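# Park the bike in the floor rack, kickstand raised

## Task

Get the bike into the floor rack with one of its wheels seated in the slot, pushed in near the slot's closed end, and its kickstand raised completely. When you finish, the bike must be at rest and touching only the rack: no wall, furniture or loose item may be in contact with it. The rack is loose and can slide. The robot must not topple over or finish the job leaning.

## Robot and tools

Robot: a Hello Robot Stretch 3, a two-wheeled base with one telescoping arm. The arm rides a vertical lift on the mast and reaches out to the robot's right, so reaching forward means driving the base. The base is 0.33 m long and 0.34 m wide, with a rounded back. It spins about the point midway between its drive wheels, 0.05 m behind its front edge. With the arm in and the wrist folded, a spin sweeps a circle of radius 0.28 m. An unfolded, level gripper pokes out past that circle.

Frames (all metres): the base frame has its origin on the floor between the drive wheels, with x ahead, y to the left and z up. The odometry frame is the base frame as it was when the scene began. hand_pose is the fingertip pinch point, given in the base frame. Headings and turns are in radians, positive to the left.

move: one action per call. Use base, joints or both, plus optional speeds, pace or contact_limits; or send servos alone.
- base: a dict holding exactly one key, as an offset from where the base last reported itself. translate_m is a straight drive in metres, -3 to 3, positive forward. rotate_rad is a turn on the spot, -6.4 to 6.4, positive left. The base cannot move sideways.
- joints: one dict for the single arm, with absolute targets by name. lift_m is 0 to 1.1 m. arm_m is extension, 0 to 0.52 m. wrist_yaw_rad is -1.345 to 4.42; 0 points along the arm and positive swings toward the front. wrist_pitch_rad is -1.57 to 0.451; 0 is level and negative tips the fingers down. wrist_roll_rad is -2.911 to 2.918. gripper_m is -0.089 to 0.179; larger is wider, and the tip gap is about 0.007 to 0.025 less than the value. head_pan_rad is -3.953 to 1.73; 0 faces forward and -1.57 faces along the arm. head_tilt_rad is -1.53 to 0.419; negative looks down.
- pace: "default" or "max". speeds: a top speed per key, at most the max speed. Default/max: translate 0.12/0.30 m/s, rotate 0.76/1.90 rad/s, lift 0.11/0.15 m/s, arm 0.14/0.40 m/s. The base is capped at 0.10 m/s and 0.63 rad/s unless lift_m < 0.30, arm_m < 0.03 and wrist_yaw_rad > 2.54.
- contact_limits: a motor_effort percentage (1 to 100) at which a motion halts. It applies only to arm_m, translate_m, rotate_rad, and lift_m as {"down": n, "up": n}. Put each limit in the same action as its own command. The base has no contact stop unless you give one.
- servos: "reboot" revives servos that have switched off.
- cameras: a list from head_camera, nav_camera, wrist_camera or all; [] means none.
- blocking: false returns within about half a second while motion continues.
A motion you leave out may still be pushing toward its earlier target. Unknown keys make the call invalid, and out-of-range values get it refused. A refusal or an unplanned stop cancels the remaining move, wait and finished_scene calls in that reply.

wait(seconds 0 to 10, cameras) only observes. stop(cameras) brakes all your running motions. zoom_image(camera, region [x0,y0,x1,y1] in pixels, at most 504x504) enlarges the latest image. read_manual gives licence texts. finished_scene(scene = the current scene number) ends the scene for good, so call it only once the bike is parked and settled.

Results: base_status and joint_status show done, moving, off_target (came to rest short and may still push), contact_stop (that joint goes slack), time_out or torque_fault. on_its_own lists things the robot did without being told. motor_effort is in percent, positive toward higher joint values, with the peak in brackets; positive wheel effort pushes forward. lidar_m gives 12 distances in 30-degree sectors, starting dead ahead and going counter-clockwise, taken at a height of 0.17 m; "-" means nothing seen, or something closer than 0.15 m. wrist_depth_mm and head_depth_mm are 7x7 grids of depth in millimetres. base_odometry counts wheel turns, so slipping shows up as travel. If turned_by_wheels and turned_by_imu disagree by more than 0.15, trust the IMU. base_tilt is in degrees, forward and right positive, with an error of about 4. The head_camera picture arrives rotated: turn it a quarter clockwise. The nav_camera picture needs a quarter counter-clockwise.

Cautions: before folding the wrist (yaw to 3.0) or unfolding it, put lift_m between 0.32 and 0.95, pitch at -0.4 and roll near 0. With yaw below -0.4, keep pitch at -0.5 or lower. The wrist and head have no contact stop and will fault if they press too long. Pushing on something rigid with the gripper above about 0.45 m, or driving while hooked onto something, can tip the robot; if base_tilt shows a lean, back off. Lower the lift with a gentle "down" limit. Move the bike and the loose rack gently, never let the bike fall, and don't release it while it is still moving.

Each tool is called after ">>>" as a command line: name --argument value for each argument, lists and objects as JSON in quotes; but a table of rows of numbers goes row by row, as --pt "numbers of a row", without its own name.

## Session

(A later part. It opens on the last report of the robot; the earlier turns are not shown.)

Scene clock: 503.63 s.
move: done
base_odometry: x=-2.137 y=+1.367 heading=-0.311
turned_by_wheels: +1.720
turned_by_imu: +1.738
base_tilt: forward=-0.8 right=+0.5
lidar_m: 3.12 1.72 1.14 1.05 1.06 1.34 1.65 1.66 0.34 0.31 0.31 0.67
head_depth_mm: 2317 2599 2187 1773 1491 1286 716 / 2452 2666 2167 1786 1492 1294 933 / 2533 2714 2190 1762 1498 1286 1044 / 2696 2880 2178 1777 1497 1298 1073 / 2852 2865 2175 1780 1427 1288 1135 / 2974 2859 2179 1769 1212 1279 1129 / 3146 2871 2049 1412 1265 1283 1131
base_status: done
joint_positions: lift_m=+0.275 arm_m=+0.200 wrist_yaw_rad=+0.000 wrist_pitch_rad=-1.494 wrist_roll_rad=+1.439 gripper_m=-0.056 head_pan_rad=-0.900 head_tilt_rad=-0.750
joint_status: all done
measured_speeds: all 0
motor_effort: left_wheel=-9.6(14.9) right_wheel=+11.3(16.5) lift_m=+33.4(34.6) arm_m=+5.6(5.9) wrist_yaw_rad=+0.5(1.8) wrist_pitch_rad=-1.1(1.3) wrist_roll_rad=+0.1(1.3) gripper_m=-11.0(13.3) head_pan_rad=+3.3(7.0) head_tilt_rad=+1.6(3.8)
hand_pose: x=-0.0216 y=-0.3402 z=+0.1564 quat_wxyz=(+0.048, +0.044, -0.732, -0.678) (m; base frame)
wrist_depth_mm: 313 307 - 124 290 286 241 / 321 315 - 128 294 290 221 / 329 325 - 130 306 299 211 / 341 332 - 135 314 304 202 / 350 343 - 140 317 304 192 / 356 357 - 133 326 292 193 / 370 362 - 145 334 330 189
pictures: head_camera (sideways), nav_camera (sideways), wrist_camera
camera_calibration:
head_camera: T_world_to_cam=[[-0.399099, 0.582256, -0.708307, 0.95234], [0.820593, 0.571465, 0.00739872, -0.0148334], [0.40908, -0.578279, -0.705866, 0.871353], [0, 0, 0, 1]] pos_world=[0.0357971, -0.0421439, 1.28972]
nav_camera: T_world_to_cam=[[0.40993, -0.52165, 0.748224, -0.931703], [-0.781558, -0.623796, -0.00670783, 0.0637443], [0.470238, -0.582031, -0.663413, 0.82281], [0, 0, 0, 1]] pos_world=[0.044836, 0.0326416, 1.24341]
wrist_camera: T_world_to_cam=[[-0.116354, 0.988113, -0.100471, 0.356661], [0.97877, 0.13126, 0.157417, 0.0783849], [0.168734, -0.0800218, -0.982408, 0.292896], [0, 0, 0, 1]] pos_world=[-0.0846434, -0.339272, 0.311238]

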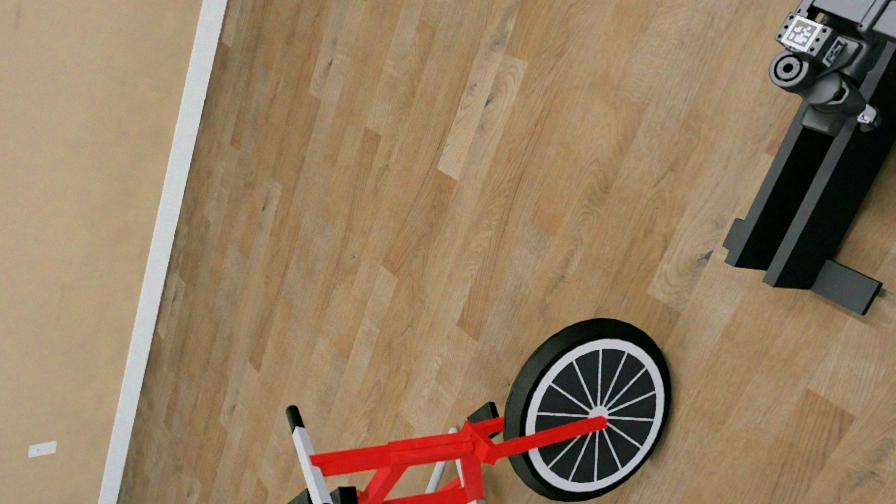

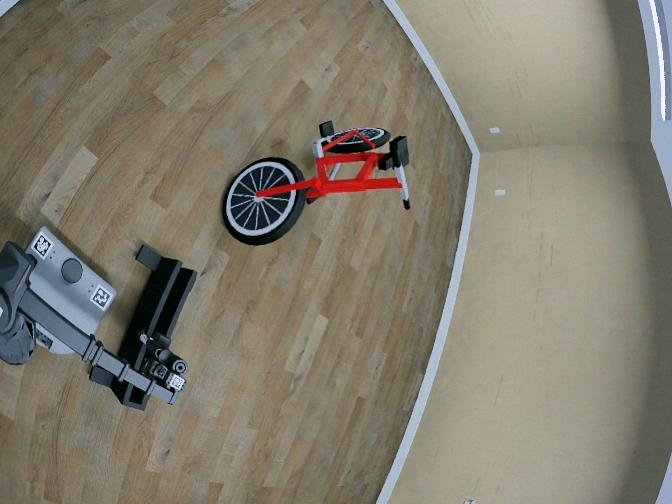

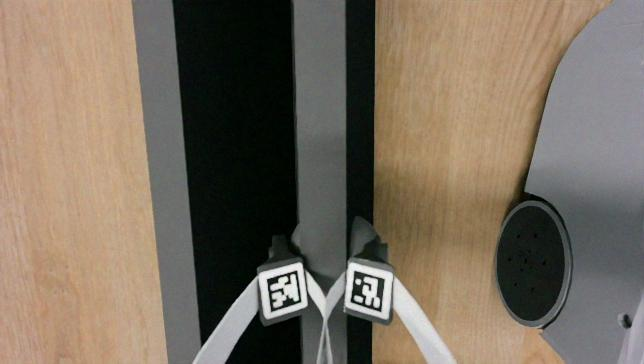

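>>> move --cameras '["head_camera","nav_camera"]'

Scene clock: 520.70 s.
base_odometry: x=-2.137 y=+1.367 heading=-0.311
turned_by_wheels: +0.000
turned_by_imu: -0.001
base_tilt: forward=-0.8 right=+0.4
lidar_m: 3.12 1.72 1.14 1.05 1.06 1.34 1.65 1.67 0.34 0.31 0.31 0.67
head_depth_mm: 2331 2592 2189 1770 1501 1287 717 / 2431 2646 2194 1784 1502 1291 932 / 2551 2733 2209 1777 1489 1292 1044 / 2681 2830 2183 1774 1507 1287 1075 / 2824 2888 2167 1774 1420 1295 1129 / 3033 2827 2192 1771 1214 1282 1127 / 3201 2835 2069 1409 1264 1278 1133
base_status: done
joint_positions: lift_m=+0.275 arm_m=+0.200 wrist_yaw_rad=+0.000 wrist_pitch_rad=-1.494 wrist_roll_rad=+1.439 gripper_m=-0.056 head_pan_rad=-0.900 head_tilt_rad=-0.750
joint_status: all done
measured_speeds: all 0
motor_effort: left_wheel=-8.5(14.9) right_wheel=+11.1(16.5) lift_m=+34.1(34.6) arm_m=+6.5(5.9) wrist_yaw_rad=+0.7(1.8) wrist_pitch_rad=-1.2(1.3) wrist_roll_rad=+0.0(1.3) gripper_m=-12.2(13.3) head_pan_rad=+2.7(7.0) head_tilt_rad=+1.3(3.8)
hand_pose: x=-0.0216 y=-0.3402 z=+0.1564 quat_wxyz=(+0.048, +0.044, -0.732, -0.678) (m; base frame)
wrist_depth_mm: 311 306 - 124 289 286 241 / 322 315 - 128 297 290 222 / 328 326 - 131 308 297 210 / 338 334 - 134 315 303 202 / 351 343 - 139 320 304 191 / 361 352 - 133 326 292 192 / 375 365 - 145 332 331 189
pictures: head_camera (sideways), nav_camera (sideways)
camera_calibration:
head_camera: T_world_to_cam=[[-0.399334, 0.582075, -0.708323, 0.952361], [0.820383, 0.571767, 0.00734802, -0.0147495], [0.409273, -0.578162, -0.70585, 0.871331], [0, 0, 0, 1]] pos_world=[0.0357981, -0.0421422, 1.28972]
nav_camera: T_world_to_cam=[[0.410127, -0.521515, 0.74821, -0.931699], [-0.781328, -0.624084, -0.00671581, 0.0637529], [0.470448, -0.581844, -0.663428, 0.822814], [0, 0, 0, 1]] pos_world=[0.0448358, 0.0326413, 1.24341]

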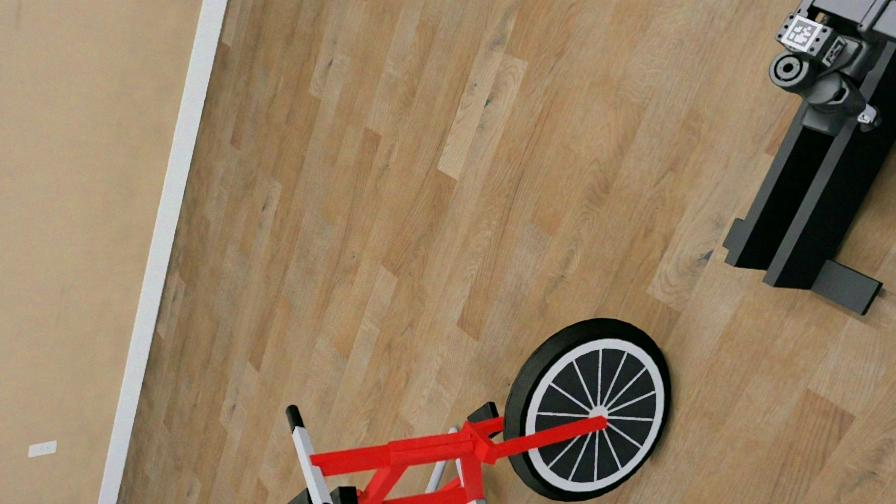

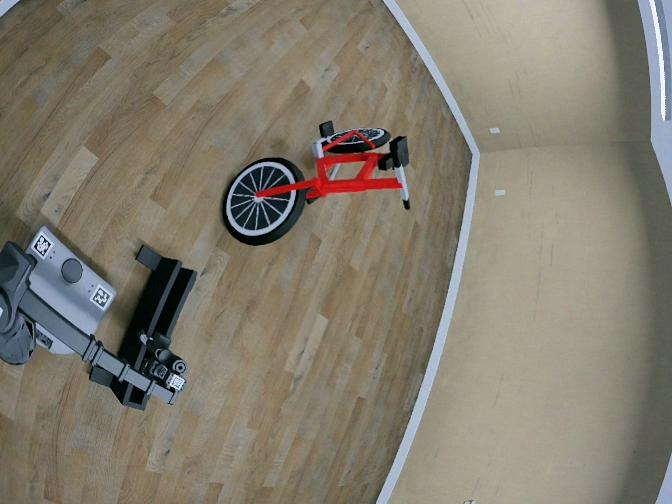

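>>> zoom_image --camera "head_camera" --region '[480, 200, 880, 504]'

Scaled by 1.260 from the camera's 896x504 image, which has a finer 1280x720 frame.

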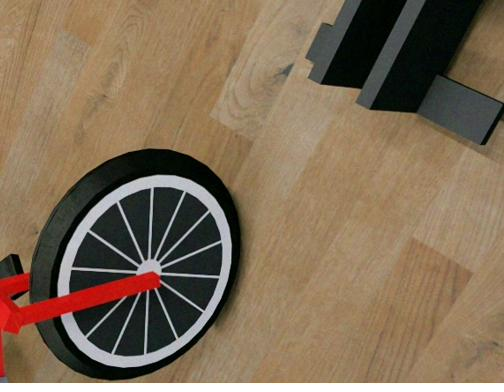

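>>> move --joints '{"head_pan_rad": -0.5, "head_tilt_rad": -0.85}' --cameras '["head_camera","nav_camera"]'

>>> zoom_image --camera "head_camera" --region '[300, 100, 704, 404]'

Scene clock: 569.13 s.
move: done
base_odometry: x=-2.137 y=+1.367 heading=-0.311
turned_by_wheels: +0.000
turned_by_imu: -0.001
base_tilt: forward=-0.9 right=+0.5
lidar_m: 3.12 1.72 1.14 1.05 1.06 1.34 1.64 1.66 0.34 0.31 0.31 0.67
head_depth_mm: 2770 2394 1924 1627 1409 1246 907 / 2949 2364 1945 1626 1406 1239 1035 / 3088 2364 1905 1622 1357 1134 1091 / 3057 2284 1328 1258 1343 1242 1106 / 3024 2358 1610 1562 1397 1240 1104 / 2959 2360 1919 1617 1405 1242 1107 / 2843 2335 1904 1627 1405 1236 1117
base_status: not commanded
joint_positions: lift_m=+0.275 arm_m=+0.200 wrist_yaw_rad=+0.000 wrist_pitch_rad=-1.494 wrist_roll_rad=+1.439 gripper_m=-0.056 head_pan_rad=-0.486 head_tilt_rad=-0.846
joint_status: all done
measured_speeds: all 0
motor_effort: left_wheel=-8.2(9.1) right_wheel=+11.0(11.4) lift_m=+34.0(34.9) arm_m=+8.7(8.7) wrist_yaw_rad=+0.4(0.9) wrist_pitch_rad=-1.2(1.3) wrist_roll_rad=-0.2(0.5) gripper_m=-11.6(13.0) head_pan_rad=+0.7(5.9) head_tilt_rad=-4.2(6.8)
hand_pose: x=-0.0216 y=-0.3402 z=+0.1564 quat_wxyz=(+0.048, +0.044, -0.732, -0.678) (m; base frame)
wrist_depth_mm: 312 309 - 124 287 285 242 / 323 316 - 127 297 293 221 / 329 325 - 130 304 298 212 / 342 334 - 135 312 306 202 / 347 340 - 139 317 304 191 / 358 352 - 133 326 289 192 / 366 362 - 145 335 332 190
pictures: head_camera (sideways), nav_camera (sideways)
camera_calibration:
head_camera: T_world_to_cam=[[-0.657099, 0.402661, -0.637247, 0.861356], [0.521515, 0.853241, 0.00137995, -0.00514405], [0.544281, -0.331428, -0.770658, 0.954828], [0, 0, 0, 1]] pos_world=[0.048984, -0.0259889, 1.28475]
nav_camera: T_world_to_cam=[[0.646215, -0.344747, 0.68085, -0.845393], [-0.464895, -0.885338, -0.00704285, 0.0622252], [0.60521, -0.311972, -0.732389, 0.911772], [0, 0, 0, 1]] pos_world=[0.0234201, 0.0480917, 1.2438]

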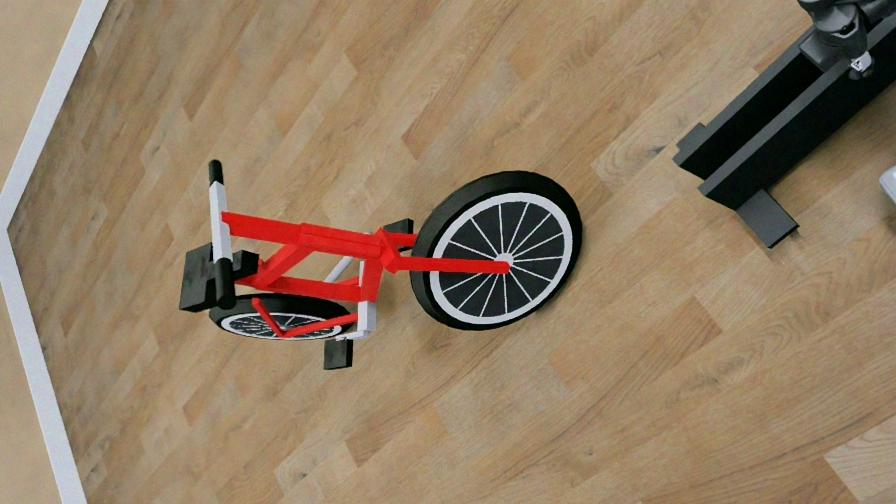

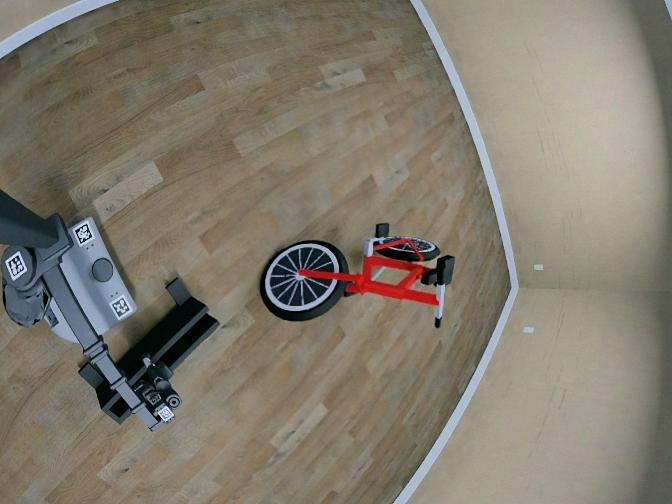

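Scaled by 1.248 from the camera's 896x504 image, which has a finer 1280x720 frame.

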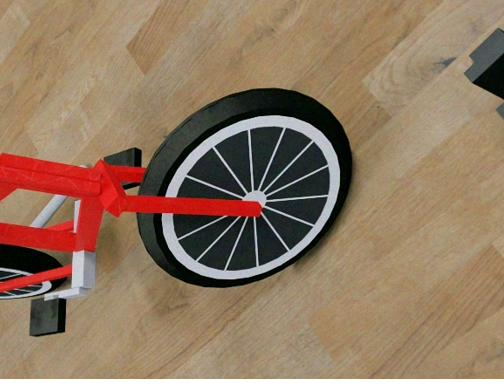

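>>> zoom_image --camera "head_camera" --region '[160, 140, 460, 390]'

Scaled by 1.680 from the camera's 896x504 image, which has a finer 1280x720 frame.

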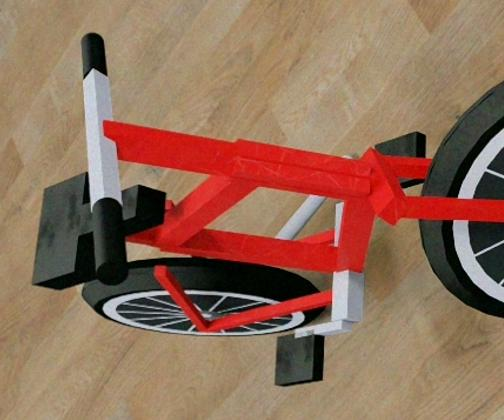

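>>> move --base '{"translate_m": -0.15}' --cameras '[]'

>>> move --base '{"rotate_rad": 0.87}' --speeds '{"rotate_rad": 0.3}' --cameras '[]'

>>> move --base '{"translate_m": -0.5}' --cameras '[]'

>>> move --base '{"rotate_rad": -0.52}' --speeds '{"rotate_rad": 0.3}' --cameras '["head_camera"]'

Scene clock: 655.00 s.
move: done
base_odometry: x=-2.280 y=+1.413 heading=-0.312
turned_by_wheels: +0.000
turned_by_imu: -0.003
base_tilt: forward=-0.7 right=+0.5
lidar_m: 3.26 1.70 1.12 1.03 1.04 1.31 1.50 1.52 0.34 0.31 0.31 0.79
head_depth_mm: 2755 2354 1925 1621 1417 1251 812 / 2904 2362 1914 1629 1408 1245 1051 / 3009 2312 1922 1624 1414 1141 1093 / 2998 2259 1862 1327 1414 1246 1109 / 3035 1505 1578 1413 1401 1236 1104 / 3039 2325 1856 1619 1397 1238 1102 / 2891 2315 1891 1619 1395 1231 1098
base_status: done
joint_positions: lift_m=+0.275 arm_m=+0.200 wrist_yaw_rad=+0.000 wrist_pitch_rad=-1.494 wrist_roll_rad=+1.439 gripper_m=-0.056 head_pan_rad=-0.500 head_tilt_rad=-0.850
joint_status: not commanded
measured_speeds: all 0
motor_effort: left_wheel=-3.9(10.7) right_wheel=-0.1(7.2) lift_m=+34.9(36.0) arm_m=+10.7(11.4) wrist_yaw_rad=+0.9(1.1) wrist_pitch_rad=-1.2(1.3) wrist_roll_rad=-0.1(0.5) gripper_m=-11.6(12.9) head_pan_rad=-3.2(3.7) head_tilt_rad=-5.1(6.6)
hand_pose: x=-0.0216 y=-0.3402 z=+0.1564 quat_wxyz=(+0.048, +0.044, -0.732, -0.678) (m; base frame)
wrist_depth_mm: 313 306 - 125 294 284 242 / 319 312 - 128 298 292 222 / 328 323 - 130 305 300 211 / 340 330 - 137 311 304 203 / 347 337 - 140 318 303 192 / 359 350 - 133 327 291 193 / 371 362 - 144 332 329 189
pictures: none
No camera images: "cameras" was empty.

Scene clock: 658.57 s.
move: done
base_odometry: x=-2.280 y=+1.413 heading=+0.558
turned_by_wheels: +0.870
turned_by_imu: +0.879
base_tilt: forward=-0.7 right=+0.5
lidar_m: 1.23 1.03 1.03 1.17 1.50 1.50 1.69 2.75 0.34 0.31 0.31 2.19
head_depth_mm: 2767 2319 1918 1638 1405 1252 812 / 2812 2347 1931 1631 1413 1239 1050 / 2847 2353 1913 1630 1417 1141 1097 / 2894 2341 1901 1621 1410 1238 1110 / 2887 2335 1923 1624 1412 1246 1109 / 2492 2308 1932 1611 1405 1240 1111 / 1972 2113 1916 1617 1403 1242 1102
base_status: done
joint_positions: lift_m=+0.275 arm_m=+0.200 wrist_yaw_rad=+0.000 wrist_pitch_rad=-1.494 wrist_roll_rad=+1.439 gripper_m=-0.056 head_pan_rad=-0.500 head_tilt_rad=-0.850
joint_status: not commanded
measured_speeds: all 0
motor_effort: left_wheel=-9.3(14.7) right_wheel=+9.8(14.5) lift_m=+34.3(35.8) arm_m=+10.9(12.2) wrist_yaw_rad=+0.2(1.0) wrist_pitch_rad=-1.1(1.3) wrist_roll_rad=-0.1(0.5) gripper_m=-11.2(13.1) head_pan_rad=-2.1(3.6) head_tilt_rad=-5.0(6.2)
hand_pose: x=-0.0216 y=-0.3402 z=+0.1564 quat_wxyz=(+0.048, +0.044, -0.732, -0.678) (m; base frame)
wrist_depth_mm: 312 307 - 125 291 287 240 / 321 316 - 128 298 292 223 / 330 326 - 131 306 298 213 / 342 332 - 136 308 305 203 / 350 344 - 140 317 304 192 / 355 355 - 133 325 291 194 / 366 362 - 145 334 331 189
pictures: none
No camera images: "cameras" was empty.

Scene clock: 664.70 s.
move: done
base_odometry: x=-2.704 y=+1.148 heading=+0.558
turned_by_wheels: +0.000
turned_by_imu: -0.002
base_tilt: forward=-0.8 right=+0.5
lidar_m: 1.63 1.37 1.37 1.34 1.13 1.13 1.28 2.11 0.34 0.31 0.31 2.95
head_depth_mm: 3013 2353 1597 1589 1413 1244 815 / 3021 2357 1907 1520 1401 1243 1050 / 3002 2330 1895 1624 1409 1143 1094 / 3039 2323 1891 1623 1408 1242 1111 / 3020 2337 1919 1619 1398 1233 1110 / 3019 2337 1910 1612 1404 1235 1105 / 2681 2324 1917 1613 1405 1233 1100
base_status: done
joint_positions: lift_m=+0.275 arm_m=+0.200 wrist_yaw_rad=+0.000 wrist_pitch_rad=-1.494 wrist_roll_rad=+1.439 gripper_m=-0.056 head_pan_rad=-0.500 head_tilt_rad=-0.850
joint_status: not commanded
measured_speeds: all 0
motor_effort: left_wheel=-4.3(11.2) right_wheel=-0.8(7.2) lift_m=+35.3(36.7) arm_m=+9.7(12.1) wrist_yaw_rad=+0.8(1.3) wrist_pitch_rad=-1.2(1.3) wrist_roll_rad=-0.2(0.5) gripper_m=-11.1(13.1) head_pan_rad=-2.3(2.8) head_tilt_rad=-4.2(6.1)
hand_pose: x=-0.0216 y=-0.3402 z=+0.1564 quat_wxyz=(+0.048, +0.044, -0.732, -0.678) (m; base frame)
wrist_depth_mm: 312 305 - 125 290 284 240 / 319 315 - 128 297 291 222 / 328 324 - 131 307 299 210 / 339 331 - 136 312 305 203 / 348 341 - 140 319 303 191 / 359 354 - 133 324 288 192 / 370 361 - 144 334 329 190
pictures: none
No camera images: "cameras" was empty.

Scene clock: 667.10 s.
move: done
base_odometry: x=-2.704 y=+1.148 heading=+0.038
turned_by_wheels: -0.519
turned_by_imu: -0.525
base_tilt: forward=-0.8 right=+0.5
lidar_m: 2.90 1.63 1.38 1.37 1.34 1.14 1.13 1.28 0.34 0.31 0.31 0.96
head_depth_mm: 3069 2336 1921 1633 1407 1243 816 / 3064 2342 1935 1633 1413 1235 1049 / 3038 2334 1925 1625 1399 1134 1094 / 3023 2244 1884 1608 1403 1244 1111 / 2953 1899 1443 1523 1415 1241 1109 / 3005 2321 1856 1586 1403 1238 1102 / 3032 2311 1923 1621 1407 1237 1101
base_status: done
joint_positions: lift_m=+0.275 arm_m=+0.200 wrist_yaw_rad=+0.000 wrist_pitch_rad=-1.494 wrist_roll_rad=+1.439 gripper_m=-0.056 head_pan_rad=-0.500 head_tilt_rad=-0.850
joint_status: not commanded
measured_speeds: all 0
motor_effort: left_wheel=+7.8(13.4) right_wheel=-11.5(15.6) lift_m=+35.2(37.2) arm_m=+8.9(11.1) wrist_yaw_rad=+0.2(1.0) wrist_pitch_rad=-1.1(1.3) wrist_roll_rad=+0.0(0.7) gripper_m=-11.3(12.8) head_pan_rad=-1.5(2.5) head_tilt_rad=-3.8(5.0)
hand_pose: x=-0.0216 y=-0.3402 z=+0.1564 quat_wxyz=(+0.048, +0.044, -0.732, -0.678) (m; base frame)
wrist_depth_mm: 311 307 - 124 290 285 240 / 323 317 - 129 298 292 222 / 331 323 - 131 305 299 211 / 337 332 - 135 316 306 202 / 346 341 - 140 318 302 190 / 358 352 - 133 326 290 194 / 369 362 - 145 332 333 190
pictures: head_camera (sideways)
camera_calibration:
head_camera: T_world_to_cam=[[-0.653626, 0.413113, -0.634122, 0.857276], [0.533461, 0.845824, 0.00116258, -0.00493877], [0.536836, -0.337519, -0.773232, 0.958194], [0, 0, 0, 1]] pos_world=[0.0485793, -0.0265655, 1.28453]

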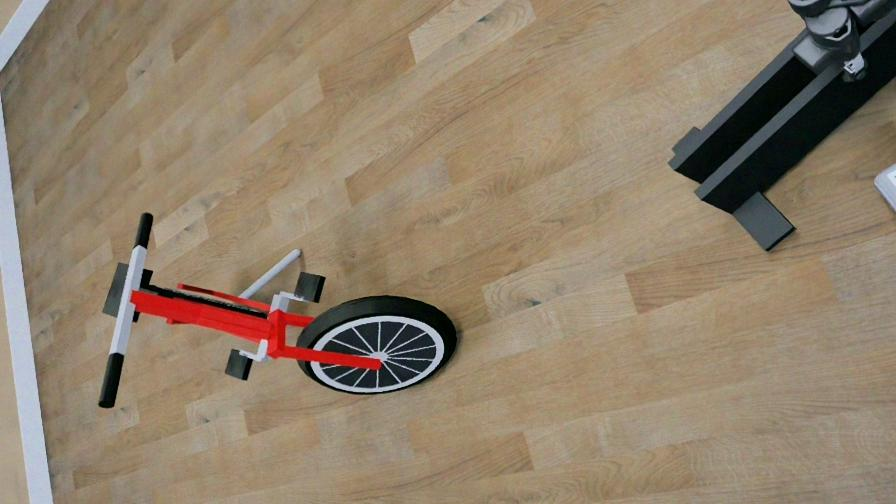

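>>> move --base '{"rotate_rad": 0.05}' --joints '{"arm_m": 0.27}' --cameras '[]'

>>> move --base '{"translate_m": 0.52}' --joints '{"head_pan_rad": -0.75, "head_tilt_rad": -0.95}' --cameras '["head_camera", "wrist_camera"]'

>>> zoom_image --camera "head_camera" --region '[440, 100, 840, 400]'

Scene clock: 692.27 s.
move: done
base_odometry: x=-2.704 y=+1.148 heading=+0.088
turned_by_wheels: +0.050
turned_by_imu: +0.049
base_tilt: forward=-0.8 right=+0.5
lidar_m: 2.64 1.58 1.37 1.37 1.30 1.13 1.13 1.32 0.42 0.38 0.38 0.96
head_depth_mm: 3033 2353 1924 1631 1412 1241 998 / 3041 2356 1934 1623 1413 1108 1088 / 3063 2344 1920 1623 1417 1179 1108 / 3008 2121 1815 1625 1408 1244 1107 / 3022 2351 1468 1555 1403 1237 1102 / 3008 2320 1908 1616 1396 1241 1106 / 3001 2339 1903 1614 1399 1242 1106
base_status: done
joint_positions: lift_m=+0.275 arm_m=+0.270 wrist_yaw_rad=+0.000 wrist_pitch_rad=-1.497 wrist_roll_rad=+1.439 gripper_m=-0.056 head_pan_rad=-0.500 head_tilt_rad=-0.850
joint_status: all done
measured_speeds: all 0
motor_effort: left_wheel=-5.7(6.1) right_wheel=+7.2(8.2) lift_m=+38.0(38.0) arm_m=+12.3(14.6) wrist_yaw_rad=+0.2(0.6) wrist_pitch_rad=-0.7(1.2) wrist_roll_rad=-0.1(0.5) gripper_m=-11.5(12.6) head_pan_rad=-1.4(2.1) head_tilt_rad=-2.8(4.5)
hand_pose: x=-0.0216 y=-0.4097 z=+0.1564 quat_wxyz=(+0.048, +0.044, -0.731, -0.679) (m; base frame)
wrist_depth_mm: 313 307 - 125 289 286 279 / 319 314 - 128 294 292 289 / 327 323 - 131 302 299 294 / 341 331 - 135 313 307 301 / 345 340 - 139 321 315 282 / 357 353 - 133 324 321 278 / 370 361 - 145 331 330 323
pictures: none
No camera images: "cameras" was empty.

Scene clock: 698.60 s.
move: done
base_odometry: x=-2.186 y=+1.194 heading=+0.088
turned_by_wheels: +0.000
turned_by_imu: -0.002
base_tilt: forward=-0.9 right=+0.6
lidar_m: 2.39 1.42 1.23 1.23 1.43 1.63 1.63 1.90 0.42 0.38 0.38 0.62
head_depth_mm: 2458 2020 1725 1514 1347 825 1063 / 2420 2031 1742 1515 1343 1157 1089 / 2425 1960 1717 1519 1219 1195 959 / 2389 1224 1586 1182 1298 1211 975 / 2395 1725 1619 1297 1335 1204 1098 / 2397 1994 1709 1500 1338 1199 1091 / 2413 1990 1707 1503 1338 1198 1091
base_status: done
joint_positions: lift_m=+0.275 arm_m=+0.270 wrist_yaw_rad=+0.000 wrist_pitch_rad=-1.497 wrist_roll_rad=+1.439 gripper_m=-0.056 head_pan_rad=-0.750 head_tilt_rad=-0.950
joint_status: all done
measured_speeds: all 0
motor_effort: left_wheel=+5.7(9.7) right_wheel=+2.1(13.2) lift_m=+36.8(37.9) arm_m=+8.4(13.1) wrist_yaw_rad=-0.2(0.7) wrist_pitch_rad=-0.8(0.9) wrist_roll_rad=-0.3(0.5) gripper_m=-11.5(13.3) head_pan_rad=+2.8(5.1) head_tilt_rad=-5.5(7.4)
hand_pose: x=-0.0216 y=-0.4097 z=+0.1564 quat_wxyz=(+0.048, +0.044, -0.731, -0.679) (m; base frame)
wrist_depth_mm: 312 302 - 124 290 283 280 / 321 317 - 126 294 291 284 / 330 325 - 130 302 298 293 / 337 332 - 134 312 308 298 / 344 339 - 139 318 314 282 / 357 352 - 133 326 323 276 / 366 361 - 145 330 332 325
pictures: head_camera (sideways), wrist_camera
camera_calibration:
head_camera: T_world_to_cam=[[-0.574649, 0.602331, -0.554054, 0.752454], [0.725849, 0.687835, -0.00506019, 0.00202937], [0.37805, -0.405067, -0.832465, 1.0361], [0, 0, 0, 1]] pos_world=[0.0392272, -0.0349332, 1.27943]
wrist_camera: T_world_to_cam=[[-0.116806, 0.988274, -0.0983382, 0.425087], [0.978714, 0.131366, 0.157678, 0.0875162], [0.168747, -0.0778272, -0.982582, 0.288247], [0, 0, 0, 1]] pos_world=[-0.0846415, -0.409166, 0.311229]

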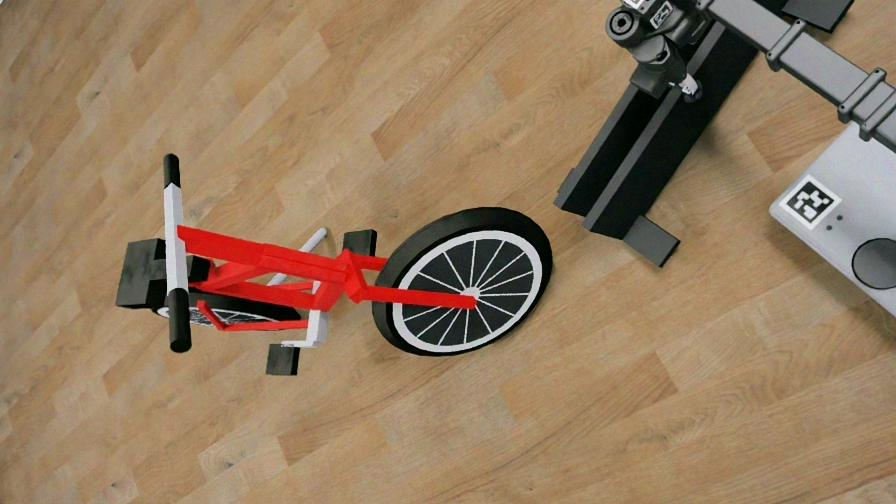

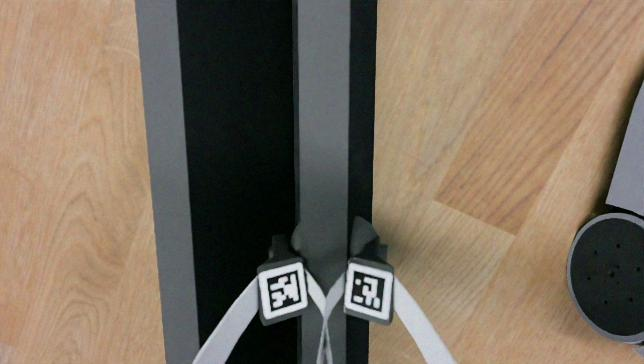

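Scaled by 1.260 from the camera's 896x504 image, which has a finer 1280x720 frame.

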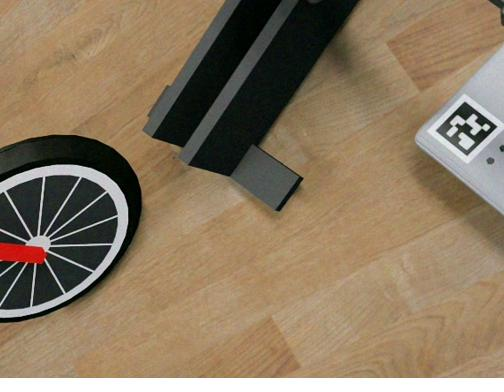

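>>> move --joints '{"lift_m": 0.252, "arm_m": 0.28}' --speeds '{"lift_m": 0.03}' --cameras '[]'

>>> move --base '{"translate_m": 0.15}' --speeds '{"translate_m": 0.05}' --cameras '["head_camera"]'

>>> zoom_image --camera "head_camera" --region '[400, 150, 800, 450]'

Scene clock: 717.33 s.
move: done
base_odometry: x=-2.186 y=+1.194 heading=+0.088
turned_by_wheels: +0.000
turned_by_imu: -0.001
base_tilt: forward=-0.8 right=+0.5
lidar_m: 2.38 1.42 1.23 1.23 1.43 1.63 1.64 1.90 2.54 2.54 0.56 0.62
head_depth_mm: 2410 2022 1727 1514 1351 850 1074 / 2413 2020 1725 1517 1350 1175 726 / 2397 1965 1722 1517 1274 1207 961 / 2432 1226 1585 1190 1299 1205 973 / 2387 1718 1620 1292 1335 1204 1098 / 2396 1999 1714 1502 1333 1205 1095 / 2381 1994 1711 1496 1333 1205 1093
base_status: not commanded
joint_positions: lift_m=+0.252 arm_m=+0.280 wrist_yaw_rad=+0.000 wrist_pitch_rad=-1.499 wrist_roll_rad=+1.439 gripper_m=-0.056 head_pan_rad=-0.750 head_tilt_rad=-0.950
joint_status: all done
measured_speeds: all 0
motor_effort: left_wheel=+5.4(6.2) right_wheel=+1.9(2.6) lift_m=+26.7(37.1) arm_m=+12.6(14.7) wrist_yaw_rad=+0.2(0.6) wrist_pitch_rad=-0.3(0.8) wrist_roll_rad=-0.3(0.4) gripper_m=-11.5(13.0) head_pan_rad=+2.1(3.8) head_tilt_rad=-6.2(6.5)
hand_pose: x=-0.0216 y=-0.4191 z=+0.1334 quat_wxyz=(+0.048, +0.044, -0.730, -0.680) (m; base frame)
wrist_depth_mm: 288 - - 126 270 263 263 / 296 - - 128 275 270 267 / 306 298 - 131 282 276 275 / 313 - - 135 290 282 278 / 322 316 - 139 294 292 287 / 331 328 - 134 301 297 287 / 339 335 - 146 309 306 303
pictures: none
No camera images: "cameras" was empty.

Scene clock: 721.03 s.
move: done
base_odometry: x=-2.036 y=+1.207 heading=+0.088
turned_by_wheels: -0.001
turned_by_imu: +0.001
base_tilt: forward=-0.8 right=+0.5
lidar_m: 2.30 1.37 1.19 1.19 1.39 1.78 1.77 2.07 2.58 2.58 0.55 0.60
head_depth_mm: 2437 2003 1747 1512 1338 845 1074 / 2407 2013 1725 1504 1344 1162 726 / 2401 1915 1701 1494 1246 1215 962 / 2398 1431 1394 1164 1281 1211 973 / 2396 1988 1686 1271 1322 1199 1103 / 2376 1990 1721 1511 1334 1204 1095 / 2401 1991 1687 1497 1333 1206 1087
base_status: done
joint_positions: lift_m=+0.252 arm_m=+0.280 wrist_yaw_rad=-0.005 wrist_pitch_rad=-1.501 wrist_roll_rad=+1.451 gripper_m=-0.056 head_pan_rad=-0.750 head_tilt_rad=-0.950
joint_status: not commanded
measured_speeds: all 0
motor_effort: left_wheel=-4.7(8.7) right_wheel=+19.0(27.9) lift_m=+29.3(35.1) arm_m=+9.1(13.4) wrist_yaw_rad=+4.8(5.0) wrist_pitch_rad=+0.0(0.7) wrist_roll_rad=-3.8(4.1) gripper_m=-12.6(13.1) head_pan_rad=+2.3(3.6) head_tilt_rad=-4.9(7.2)
hand_pose: x=-0.0215 y=-0.4185 z=+0.1334 quat_wxyz=(+0.042, +0.039, -0.730, -0.681) (m; base frame)
wrist_depth_mm: 290 286 - - 124 265 262 / 296 292 - 245 275 273 268 / 304 298 - 132 280 279 272 / 311 308 - 135 289 285 281 / 319 315 - 140 297 292 285 / 334 326 - 131 303 302 283 / 337 331 - 315 309 308 302
pictures: head_camera (sideways)
camera_calibration:
head_camera: T_world_to_cam=[[-0.574649, 0.602331, -0.554054, 0.752454], [0.725849, 0.687835, -0.00506019, 0.00202937], [0.37805, -0.405067, -0.832465, 1.0361], [0, 0, 0, 1]] pos_world=[0.0392272, -0.0349332, 1.27943]

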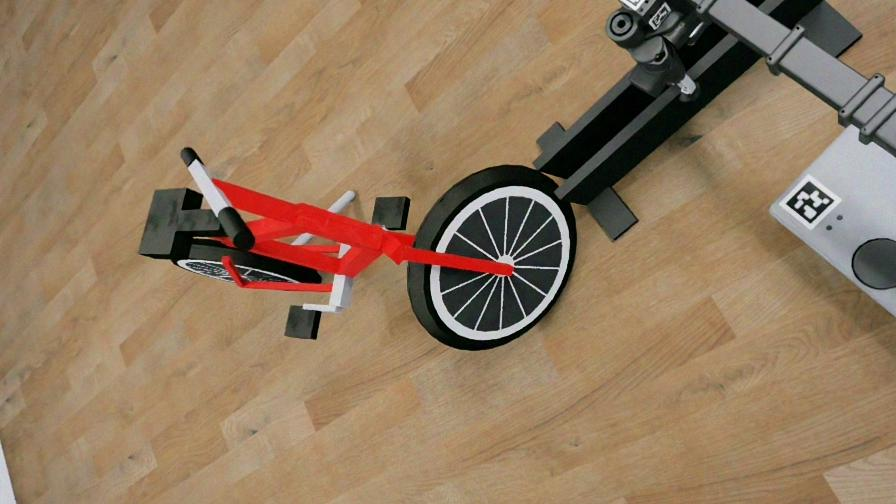

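Scaled by 1.260 from the camera's 896x504 image, which has a finer 1280x720 frame.

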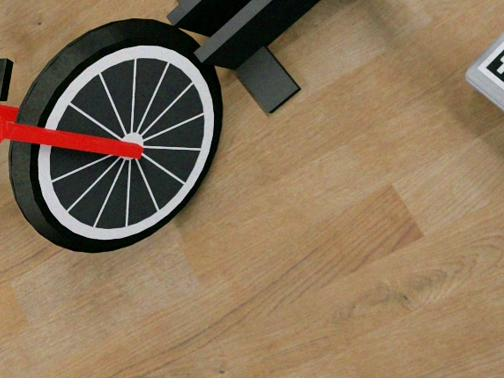

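>>> move --base '{"translate_m": -0.06}' --speeds '{"translate_m": 0.05}' --cameras '["head_camera", "wrist_camera"]'

>>> zoom_image --camera "head_camera" --region '[400, 100, 800, 400]'

Scene clock: 730.87 s.
move: done
base_odometry: x=-2.096 y=+1.202 heading=+0.088
turned_by_wheels: +0.000
turned_by_imu: -0.001
base_tilt: forward=-0.8 right=+0.5
lidar_m: 2.34 1.39 1.20 1.21 1.40 1.72 1.72 2.00 2.56 2.57 0.57 0.62
head_depth_mm: 2451 2023 1739 1514 1353 846 1076 / 2415 2030 1734 1518 1344 1167 727 / 2409 1970 1724 1512 1261 1207 961 / 2414 1223 1354 1186 1304 1211 974 / 2401 1998 1631 1258 1320 1202 1091 / 2381 2024 1710 1496 1338 1204 1093 / 2403 2002 1708 1495 1333 1198 1093
base_status: done
joint_positions: lift_m=+0.252 arm_m=+0.280 wrist_yaw_rad=-0.002 wrist_pitch_rad=-1.497 wrist_roll_rad=+1.446 gripper_m=-0.056 head_pan_rad=-0.750 head_tilt_rad=-0.950
joint_status: not commanded
measured_speeds: all 0
motor_effort: left_wheel=-0.1(9.9) right_wheel=-6.7(12.9) lift_m=+31.6(32.0) arm_m=+3.3(5.7) wrist_yaw_rad=+2.1(5.4) wrist_pitch_rad=-0.7(0.9) wrist_roll_rad=-2.1(4.1) gripper_m=-10.9(13.1) head_pan_rad=+2.4(3.3) head_tilt_rad=-5.9(6.1)
hand_pose: x=-0.0215 y=-0.4196 z=+0.1334 quat_wxyz=(+0.045, +0.041, -0.731, -0.679) (m; base frame)
wrist_depth_mm: 291 - - 126 269 265 260 / 300 291 - 128 274 270 264 / 308 297 - 132 284 277 269 / 315 311 - 136 290 285 280 / 323 317 - 140 295 291 285 / 332 328 - 133 303 298 290 / 343 337 - 147 308 308 298
pictures: head_camera (sideways), wrist_camera
camera_calibration:
head_camera: T_world_to_cam=[[-0.574649, 0.602331, -0.554054, 0.752454], [0.725849, 0.687835, -0.00506019, 0.00202937], [0.37805, -0.405067, -0.832465, 1.0361], [0, 0, 0, 1]] pos_world=[0.0392272, -0.0349332, 1.27943]
wrist_camera: T_world_to_cam=[[-0.107814, 0.989313, -0.098165, 0.433266], [0.979778, 0.122474, 0.158226, 0.0886269], [0.168557, -0.079121, -0.982511, 0.264343], [0, 0, 0, 1]] pos_world=[-0.0846797, -0.418575, 0.288229]

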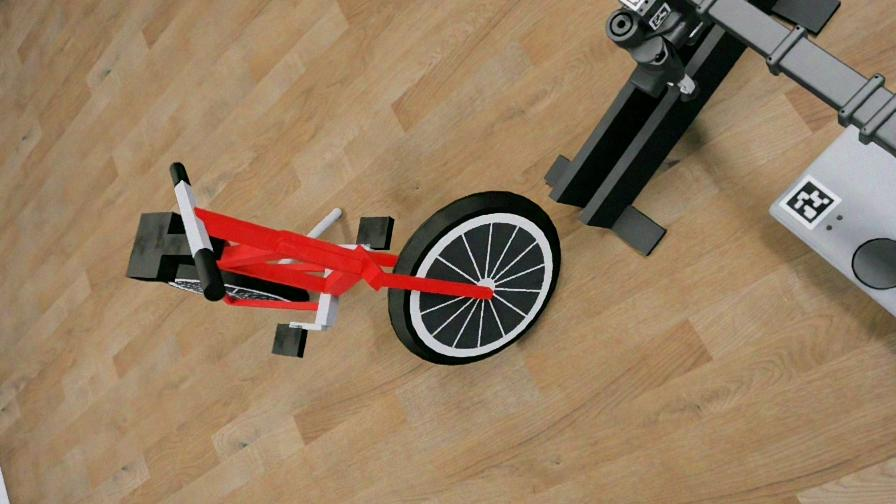

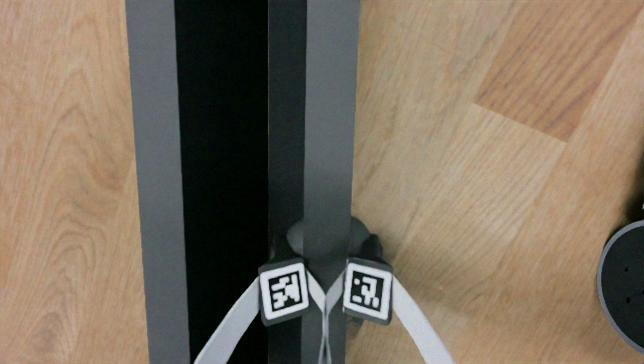

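Scaled by 1.260 from the camera's 896x504 image, which has a finer 1280x720 frame.

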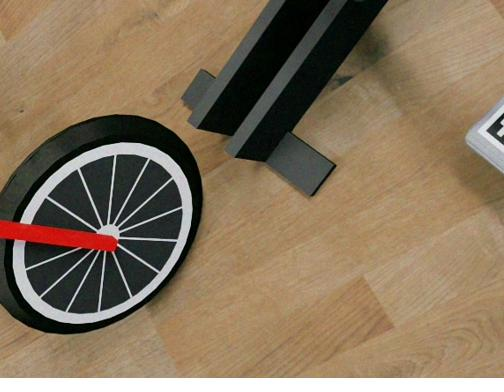

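>>> move --base '{"translate_m": -0.08}' --cameras '[]'

>>> move --joints '{"arm_m": 0.42, "lift_m": 0.262}' --cameras '[]'

>>> move --base '{"translate_m": 0.14}' --cameras '["head_camera"]'

>>> zoom_image --camera "head_camera" --region '[350, 100, 750, 400]'

Scene clock: 778.00 s.
move: done
base_odometry: x=-2.176 y=+1.195 heading=+0.088
turned_by_wheels: +0.000
turned_by_imu: -0.002
base_tilt: forward=-0.8 right=+0.5
lidar_m: 2.38 1.42 1.23 1.23 1.44 1.64 1.64 1.91 2.54 2.54 0.61 0.64
head_depth_mm: 2435 2023 1736 1517 1351 845 1076 / 2414 2022 1722 1509 1341 1162 727 / 2425 2018 1733 1520 1265 1211 964 / 2410 1260 1691 1227 1322 1213 974 / 2380 1535 1454 1259 1337 1206 1097 / 2416 1990 1694 1441 1340 1199 1095 / 2407 1992 1711 1495 1329 1204 1093
base_status: done
joint_positions: lift_m=+0.252 arm_m=+0.280 wrist_yaw_rad=-0.001 wrist_pitch_rad=-1.497 wrist_roll_rad=+1.444 gripper_m=-0.056 head_pan_rad=-0.750 head_tilt_rad=-0.950
joint_status: not commanded
measured_speeds: all 0
motor_effort: left_wheel=+0.6(5.3) right_wheel=-7.5(12.1) lift_m=+33.2(36.6) arm_m=-0.8(1.7) wrist_yaw_rad=+1.2(2.3) wrist_pitch_rad=-0.8(0.8) wrist_roll_rad=-1.4(2.4) gripper_m=-11.6(12.7) head_pan_rad=+2.1(3.3) head_tilt_rad=-4.8(5.9)
hand_pose: x=-0.0216 y=-0.4196 z=+0.1334 quat_wxyz=(+0.046, +0.042, -0.731, -0.679) (m; base frame)
wrist_depth_mm: 290 - - 125 270 265 260 / 299 - - 128 276 270 267 / 307 299 - 131 281 277 273 / 313 - - 136 287 284 279 / 323 319 - 140 298 288 285 / 332 326 - 133 303 300 293 / 342 338 - 147 311 307 302
pictures: none
No camera images: "cameras" was empty.

Scene clock: 780.30 s.
move: done
base_odometry: x=-2.176 y=+1.195 heading=+0.088
turned_by_wheels: +0.000
turned_by_imu: -0.001
base_tilt: forward=-0.8 right=+0.5
lidar_m: 2.38 1.41 1.23 1.23 1.43 1.64 1.64 1.91 0.58 0.53 0.54 0.64
head_depth_mm: 2452 2031 1729 1522 1209 1194 1078 / 2408 2024 1731 1506 1238 1218 947 / 2426 2004 1721 1501 1303 1208 964 / 2421 1254 1690 1226 1322 1204 969 / 2406 1537 1442 1265 1336 1207 1091 / 2383 2011 1680 1458 1340 1205 1090 / 2387 1988 1708 1498 1333 1207 1095
base_status: not commanded
joint_positions: lift_m=+0.262 arm_m=+0.420 wrist_yaw_rad=-0.001 wrist_pitch_rad=-1.498 wrist_roll_rad=+1.444 gripper_m=-0.056 head_pan_rad=-0.750 head_tilt_rad=-0.950
joint_status: all done
measured_speeds: all 0
motor_effort: left_wheel=+0.6(1.3) right_wheel=-6.0(7.5) lift_m=+38.1(42.1) arm_m=+12.1(14.9) wrist_yaw_rad=+1.4(2.0) wrist_pitch_rad=-0.5(0.9) wrist_roll_rad=-1.9(1.9) gripper_m=-11.2(12.9) head_pan_rad=+2.3(3.5) head_tilt_rad=-4.6(5.9)
hand_pose: x=-0.0216 y=-0.5593 z=+0.1434 quat_wxyz=(+0.046, +0.042, -0.731, -0.680) (m; base frame)
wrist_depth_mm: 299 135 - 127 276 275 269 / 306 - - 129 284 280 273 / 315 309 - 132 290 286 281 / 319 320 - 137 298 293 288 / 329 329 - 141 308 301 294 / 340 336 - 133 313 309 303 / 352 344 - 147 323 319 309
pictures: none
No camera images: "cameras" was empty.

Scene clock: 782.83 s.
move: done
base_odometry: x=-2.036 y=+1.207 heading=+0.088
turned_by_wheels: +0.000
turned_by_imu: +0.001
base_tilt: forward=-0.8 right=+0.5
lidar_m: 2.30 1.37 1.19 1.19 1.39 1.78 1.77 2.06 0.57 0.54 0.54 0.60
head_depth_mm: 2446 2021 1726 1509 1202 1196 1073 / 2444 2003 1725 1511 1235 1204 947 / 2406 1876 1692 1492 1284 1207 955 / 2440 1424 1360 1160 1285 1211 973 / 2411 2004 1668 1289 1322 1209 1097 / 2411 2001 1693 1507 1339 1207 1090 / 2370 1995 1720 1496 1342 1208 1094
base_status: done
joint_positions: lift_m=+0.262 arm_m=+0.420 wrist_yaw_rad=-0.001 wrist_pitch_rad=-1.496 wrist_roll_rad=+1.444 gripper_m=-0.056 head_pan_rad=-0.750 head_tilt_rad=-0.950
joint_status: not commanded
measured_speeds: all 0
motor_effort: left_wheel=-0.3(8.4) right_wheel=+9.2(12.4) lift_m=+37.1(39.4) arm_m=+11.0(12.7) wrist_yaw_rad=+1.5(2.0) wrist_pitch_rad=-0.7(0.9) wrist_roll_rad=-1.7(1.9) gripper_m=-11.0(13.3) head_pan_rad=+1.5(3.3) head_tilt_rad=-4.6(6.1)
hand_pose: x=-0.0216 y=-0.5597 z=+0.1434 quat_wxyz=(+0.046, +0.042, -0.731, -0.679) (m; base frame)
wrist_depth_mm: 297 292 - 127 278 272 269 / 307 300 - 129 286 278 275 / 315 310 - 132 292 286 281 / 323 316 - 136 297 294 289 / 330 328 - 141 306 299 294 / 344 334 - 133 312 306 303 / 353 345 - 148 321 315 312
pictures: head_camera (sideways)
camera_calibration:
head_camera: T_world_to_cam=[[-0.574649, 0.602331, -0.554054, 0.752454], [0.725849, 0.687835, -0.00506019, 0.00202937], [0.37805, -0.405067, -0.832465, 1.0361], [0, 0, 0, 1]] pos_world=[0.0392272, -0.0349332, 1.27943]

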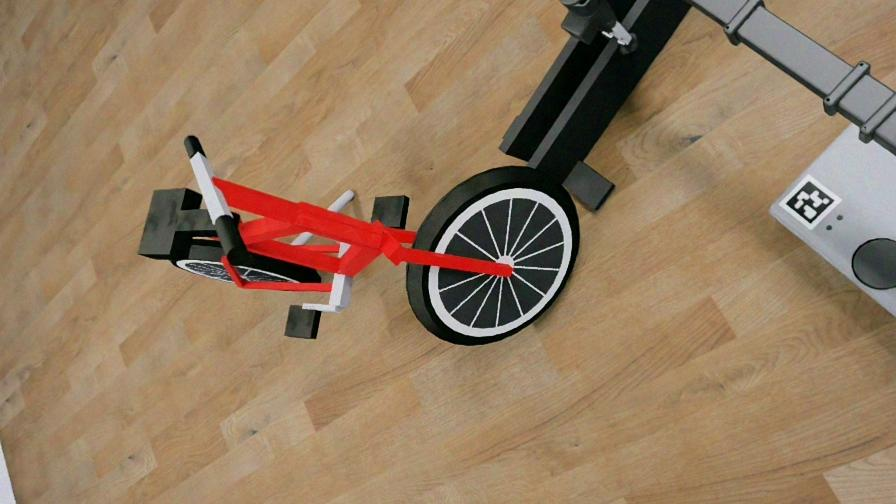

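Scaled by 1.260 from the camera's 896x504 image, which has a finer 1280x720 frame.

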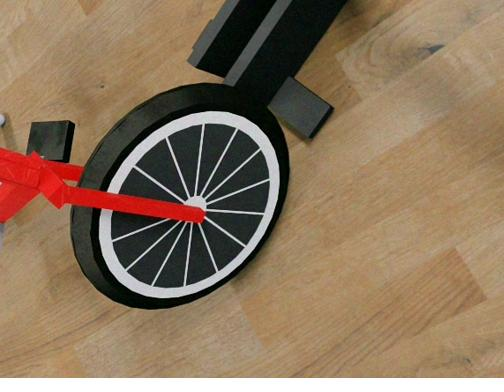

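>>> move --base '{"translate_m": -0.04}' --cameras '[]'

>>> move --joints '{"arm_m": 0.48}' --cameras '[]'

>>> move --base '{"translate_m": 0.1}' --speeds '{"translate_m": 0.06}' --cameras '["head_camera"]'

>>> zoom_image --camera "head_camera" --region '[350, 50, 750, 350]'

Scene clock: 793.70 s.
move: done
base_odometry: x=-2.076 y=+1.204 heading=+0.088
turned_by_wheels: +0.000
turned_by_imu: -0.001
base_tilt: forward=-0.8 right=+0.5
lidar_m: 2.32 1.38 1.20 1.20 1.40 1.74 1.74 2.02 0.58 0.53 0.53 0.61
head_depth_mm: 2440 2028 1721 1511 1200 1191 1072 / 2408 2012 1736 1516 1242 1209 948 / 2412 1956 1725 1514 1287 1211 963 / 2402 1214 1348 1184 1297 1211 976 / 2394 2016 1649 1258 1316 1206 1095 / 2407 2020 1715 1504 1339 1203 1100 / 2396 1984 1709 1500 1337 1202 1096
base_status: done
joint_positions: lift_m=+0.262 arm_m=+0.420 wrist_yaw_rad=-0.001 wrist_pitch_rad=-1.496 wrist_roll_rad=+1.444 gripper_m=-0.056 head_pan_rad=-0.750 head_tilt_rad=-0.950
joint_status: not commanded
measured_speeds: all 0
motor_effort: left_wheel=-2.2(9.6) right_wheel=-5.4(6.6) lift_m=+34.4(36.2) arm_m=+7.5(8.8) wrist_yaw_rad=+1.7(2.0) wrist_pitch_rad=-0.9(1.0) wrist_roll_rad=-1.7(1.9) gripper_m=-11.3(13.0) head_pan_rad=+2.4(2.8) head_tilt_rad=-4.5(5.0)
hand_pose: x=-0.0216 y=-0.5598 z=+0.1434 quat_wxyz=(+0.046, +0.042, -0.731, -0.679) (m; base frame)
wrist_depth_mm: 300 - - 127 278 272 269 / 308 - - 130 285 281 274 / 314 - - 133 293 287 281 / 321 317 - 152 300 293 289 / 330 325 - 146 305 299 293 / 346 337 - 133 310 308 305 / 351 346 - 147 324 314 311
pictures: none
No camera images: "cameras" was empty.

Scene clock: 795.30 s.
move: done
base_odometry: x=-2.076 y=+1.204 heading=+0.088
turned_by_wheels: +0.000
turned_by_imu: +0.000
base_tilt: forward=-0.8 right=+0.4
lidar_m: 2.32 1.38 1.20 1.20 1.40 1.74 1.74 2.03 0.64 0.59 0.56 0.61
head_depth_mm: 2424 2028 1745 1513 1226 1215 1071 / 2450 2027 1741 1522 1288 1212 716 / 2423 1954 1727 1508 1316 1211 961 / 2396 1211 1343 1172 1300 1209 967 / 2388 1992 1653 1264 1313 1204 1093 / 2418 1982 1717 1500 1333 1199 1093 / 2396 1982 1715 1494 1331 1199 1092
base_status: not commanded
joint_positions: lift_m=+0.262 arm_m=+0.480 wrist_yaw_rad=-0.001 wrist_pitch_rad=-1.497 wrist_roll_rad=+1.444 gripper_m=-0.056 head_pan_rad=-0.750 head_tilt_rad=-0.950
joint_status: all done
measured_speeds: all 0
motor_effort: left_wheel=-1.4(2.4) right_wheel=-5.3(6.0) lift_m=+34.5(35.2) arm_m=+12.8(14.5) wrist_yaw_rad=+1.1(2.0) wrist_pitch_rad=-0.7(0.8) wrist_roll_rad=-1.6(1.9) gripper_m=-11.5(13.7) head_pan_rad=+2.6(3.1) head_tilt_rad=-4.4(5.8)
hand_pose: x=-0.0216 y=-0.6194 z=+0.1434 quat_wxyz=(+0.046, +0.042, -0.731, -0.680) (m; base frame)
wrist_depth_mm: 298 135 - 126 278 275 268 / 307 - - 129 282 280 275 / 314 310 - 133 291 287 283 / 324 318 - 137 300 293 288 / 331 328 - 141 304 298 296 / 344 337 - 133 311 308 304 / 352 345 - 147 319 317 312
pictures: none
No camera images: "cameras" was empty.

Scene clock: 797.77 s.
move: done
base_odometry: x=-1.977 y=+1.212 heading=+0.088
turned_by_wheels: +0.000
turned_by_imu: -0.001
base_tilt: forward=-0.7 right=+0.6
lidar_m: 2.27 1.35 1.17 1.17 1.37 1.83 1.84 2.13 0.64 0.59 0.51 0.58
head_depth_mm: 2440 2025 1739 1516 1225 1209 1072 / 2420 2029 1722 1502 1280 1210 714 / 2416 1210 1104 1364 1209 1210 963 / 2425 1910 1441 1161 1274 1211 973 / 2371 2013 1684 1515 1315 1204 1098 / 2377 1988 1711 1505 1334 1204 1092 / 2400 1990 1701 1495 1331 1202 1086
base_status: done
joint_positions: lift_m=+0.262 arm_m=+0.480 wrist_yaw_rad=-0.001 wrist_pitch_rad=-1.497 wrist_roll_rad=+1.444 gripper_m=-0.056 head_pan_rad=-0.750 head_tilt_rad=-0.950
joint_status: not commanded
measured_speeds: all 0
motor_effort: left_wheel=+5.7(9.0) right_wheel=+1.9(10.5) lift_m=+32.7(34.4) arm_m=+11.1(13.3) wrist_yaw_rad=+1.1(1.8) wrist_pitch_rad=-0.7(0.7) wrist_roll_rad=-1.5(1.9) gripper_m=-11.6(13.7) head_pan_rad=+1.9(2.9) head_tilt_rad=-3.7(4.9)
hand_pose: x=-0.0216 y=-0.6194 z=+0.1434 quat_wxyz=(+0.046, +0.042, -0.731, -0.680) (m; base frame)
wrist_depth_mm: 296 - - 126 279 271 269 / 305 300 - 130 284 278 274 / 311 309 - 132 288 288 280 / 323 314 - 137 299 292 288 / 330 324 - 141 305 298 295 / 340 331 - 133 312 311 303 / 350 346 - 148 321 318 309
pictures: head_camera (sideways)
camera_calibration:
head_camera: T_world_to_cam=[[-0.574649, 0.602331, -0.554054, 0.752454], [0.725849, 0.687835, -0.00506019, 0.00202937], [0.37805, -0.405067, -0.832465, 1.0361], [0, 0, 0, 1]] pos_world=[0.0392272, -0.0349332, 1.27943]

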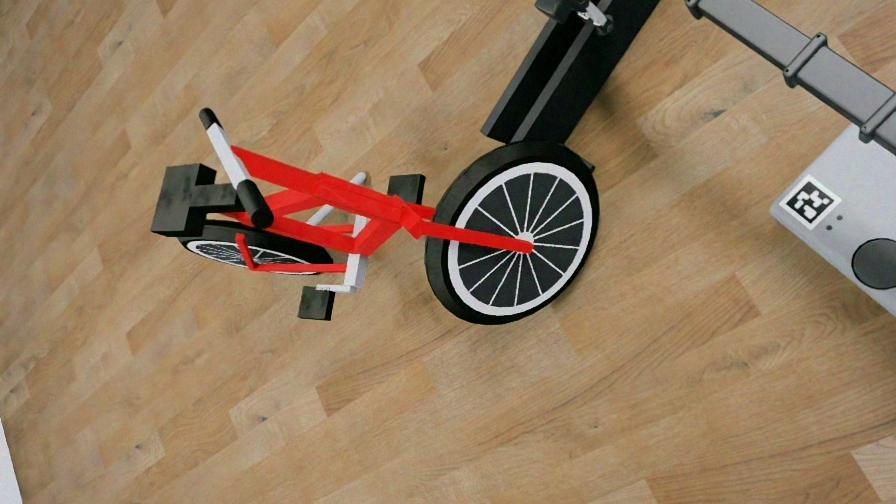

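Scaled by 1.260 from the camera's 896x504 image, which has a finer 1280x720 frame.

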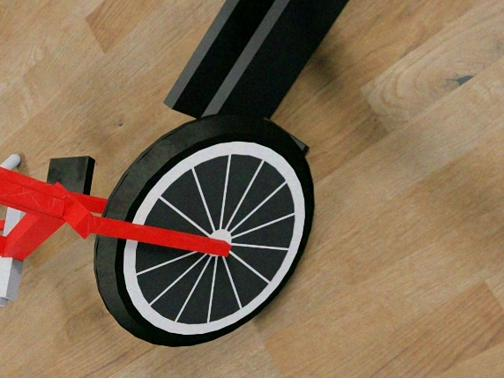

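>>> move --joints '{"arm_m": 0.41}' --speeds '{"arm_m": 0.05}' --cameras '["head_camera"]'

>>> zoom_image --camera "head_camera" --region '[350, 50, 750, 350]'

Scene clock: 806.07 s.
move: done
base_odometry: x=-1.977 y=+1.212 heading=+0.088
turned_by_wheels: +0.000
turned_by_imu: -0.001
base_tilt: forward=-0.8 right=+0.6
lidar_m: 2.27 1.35 1.17 1.18 1.37 1.83 1.83 2.14 0.56 0.53 0.51 0.58
head_depth_mm: 2442 2005 1731 1510 1201 1178 1075 / 2419 2019 1714 1508 1240 1208 728 / 2425 1198 1102 1343 1199 1209 964 / 2400 1908 1440 1167 1275 1214 975 / 2377 2023 1679 1497 1313 1207 1095 / 2388 1971 1715 1488 1345 1200 1092 / 2396 1991 1705 1500 1335 1200 1096
base_status: not commanded
joint_positions: lift_m=+0.262 arm_m=+0.410 wrist_yaw_rad=-0.001 wrist_pitch_rad=-1.490 wrist_roll_rad=+1.444 gripper_m=-0.056 head_pan_rad=-0.750 head_tilt_rad=-0.950
joint_status: all done
measured_speeds: all 0
motor_effort: left_wheel=+5.3(6.6) right_wheel=+2.1(2.6) lift_m=+40.7(41.6) arm_m=-12.3(14.8) wrist_yaw_rad=+1.6(1.8) wrist_pitch_rad=-1.8(2.1) wrist_roll_rad=-1.8(2.0) gripper_m=-10.4(12.8) head_pan_rad=+1.1(2.8) head_tilt_rad=-3.7(4.5)
hand_pose: x=-0.0216 y=-0.5513 z=+0.1433 quat_wxyz=(+0.046, +0.042, -0.733, -0.677) (m; base frame)
wrist_depth_mm: 299 294 - 126 278 272 265 / 308 302 - 128 283 278 272 / 313 311 - 132 291 286 280 / 325 318 - 137 298 291 285 / 334 326 - 147 303 298 293 / 343 334 - 133 311 306 301 / 350 346 - 149 318 315 309
pictures: head_camera (sideways)
camera_calibration:
head_camera: T_world_to_cam=[[-0.574649, 0.602331, -0.554054, 0.752454], [0.725849, 0.687835, -0.00506019, 0.00202937], [0.37805, -0.405067, -0.832465, 1.0361], [0, 0, 0, 1]] pos_world=[0.0392272, -0.0349332, 1.27943]

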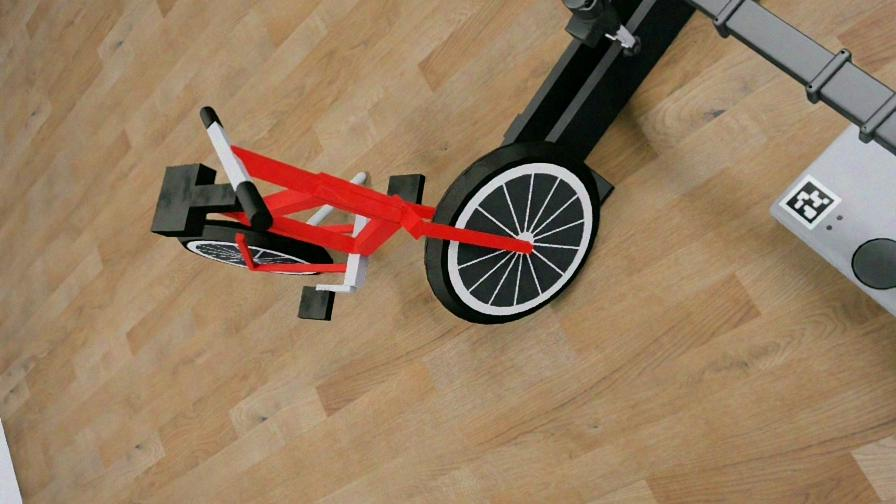

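Scaled by 1.260 from the camera's 896x504 image, which has a finer 1280x720 frame.

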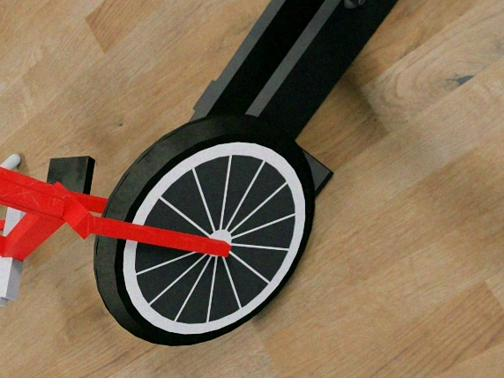

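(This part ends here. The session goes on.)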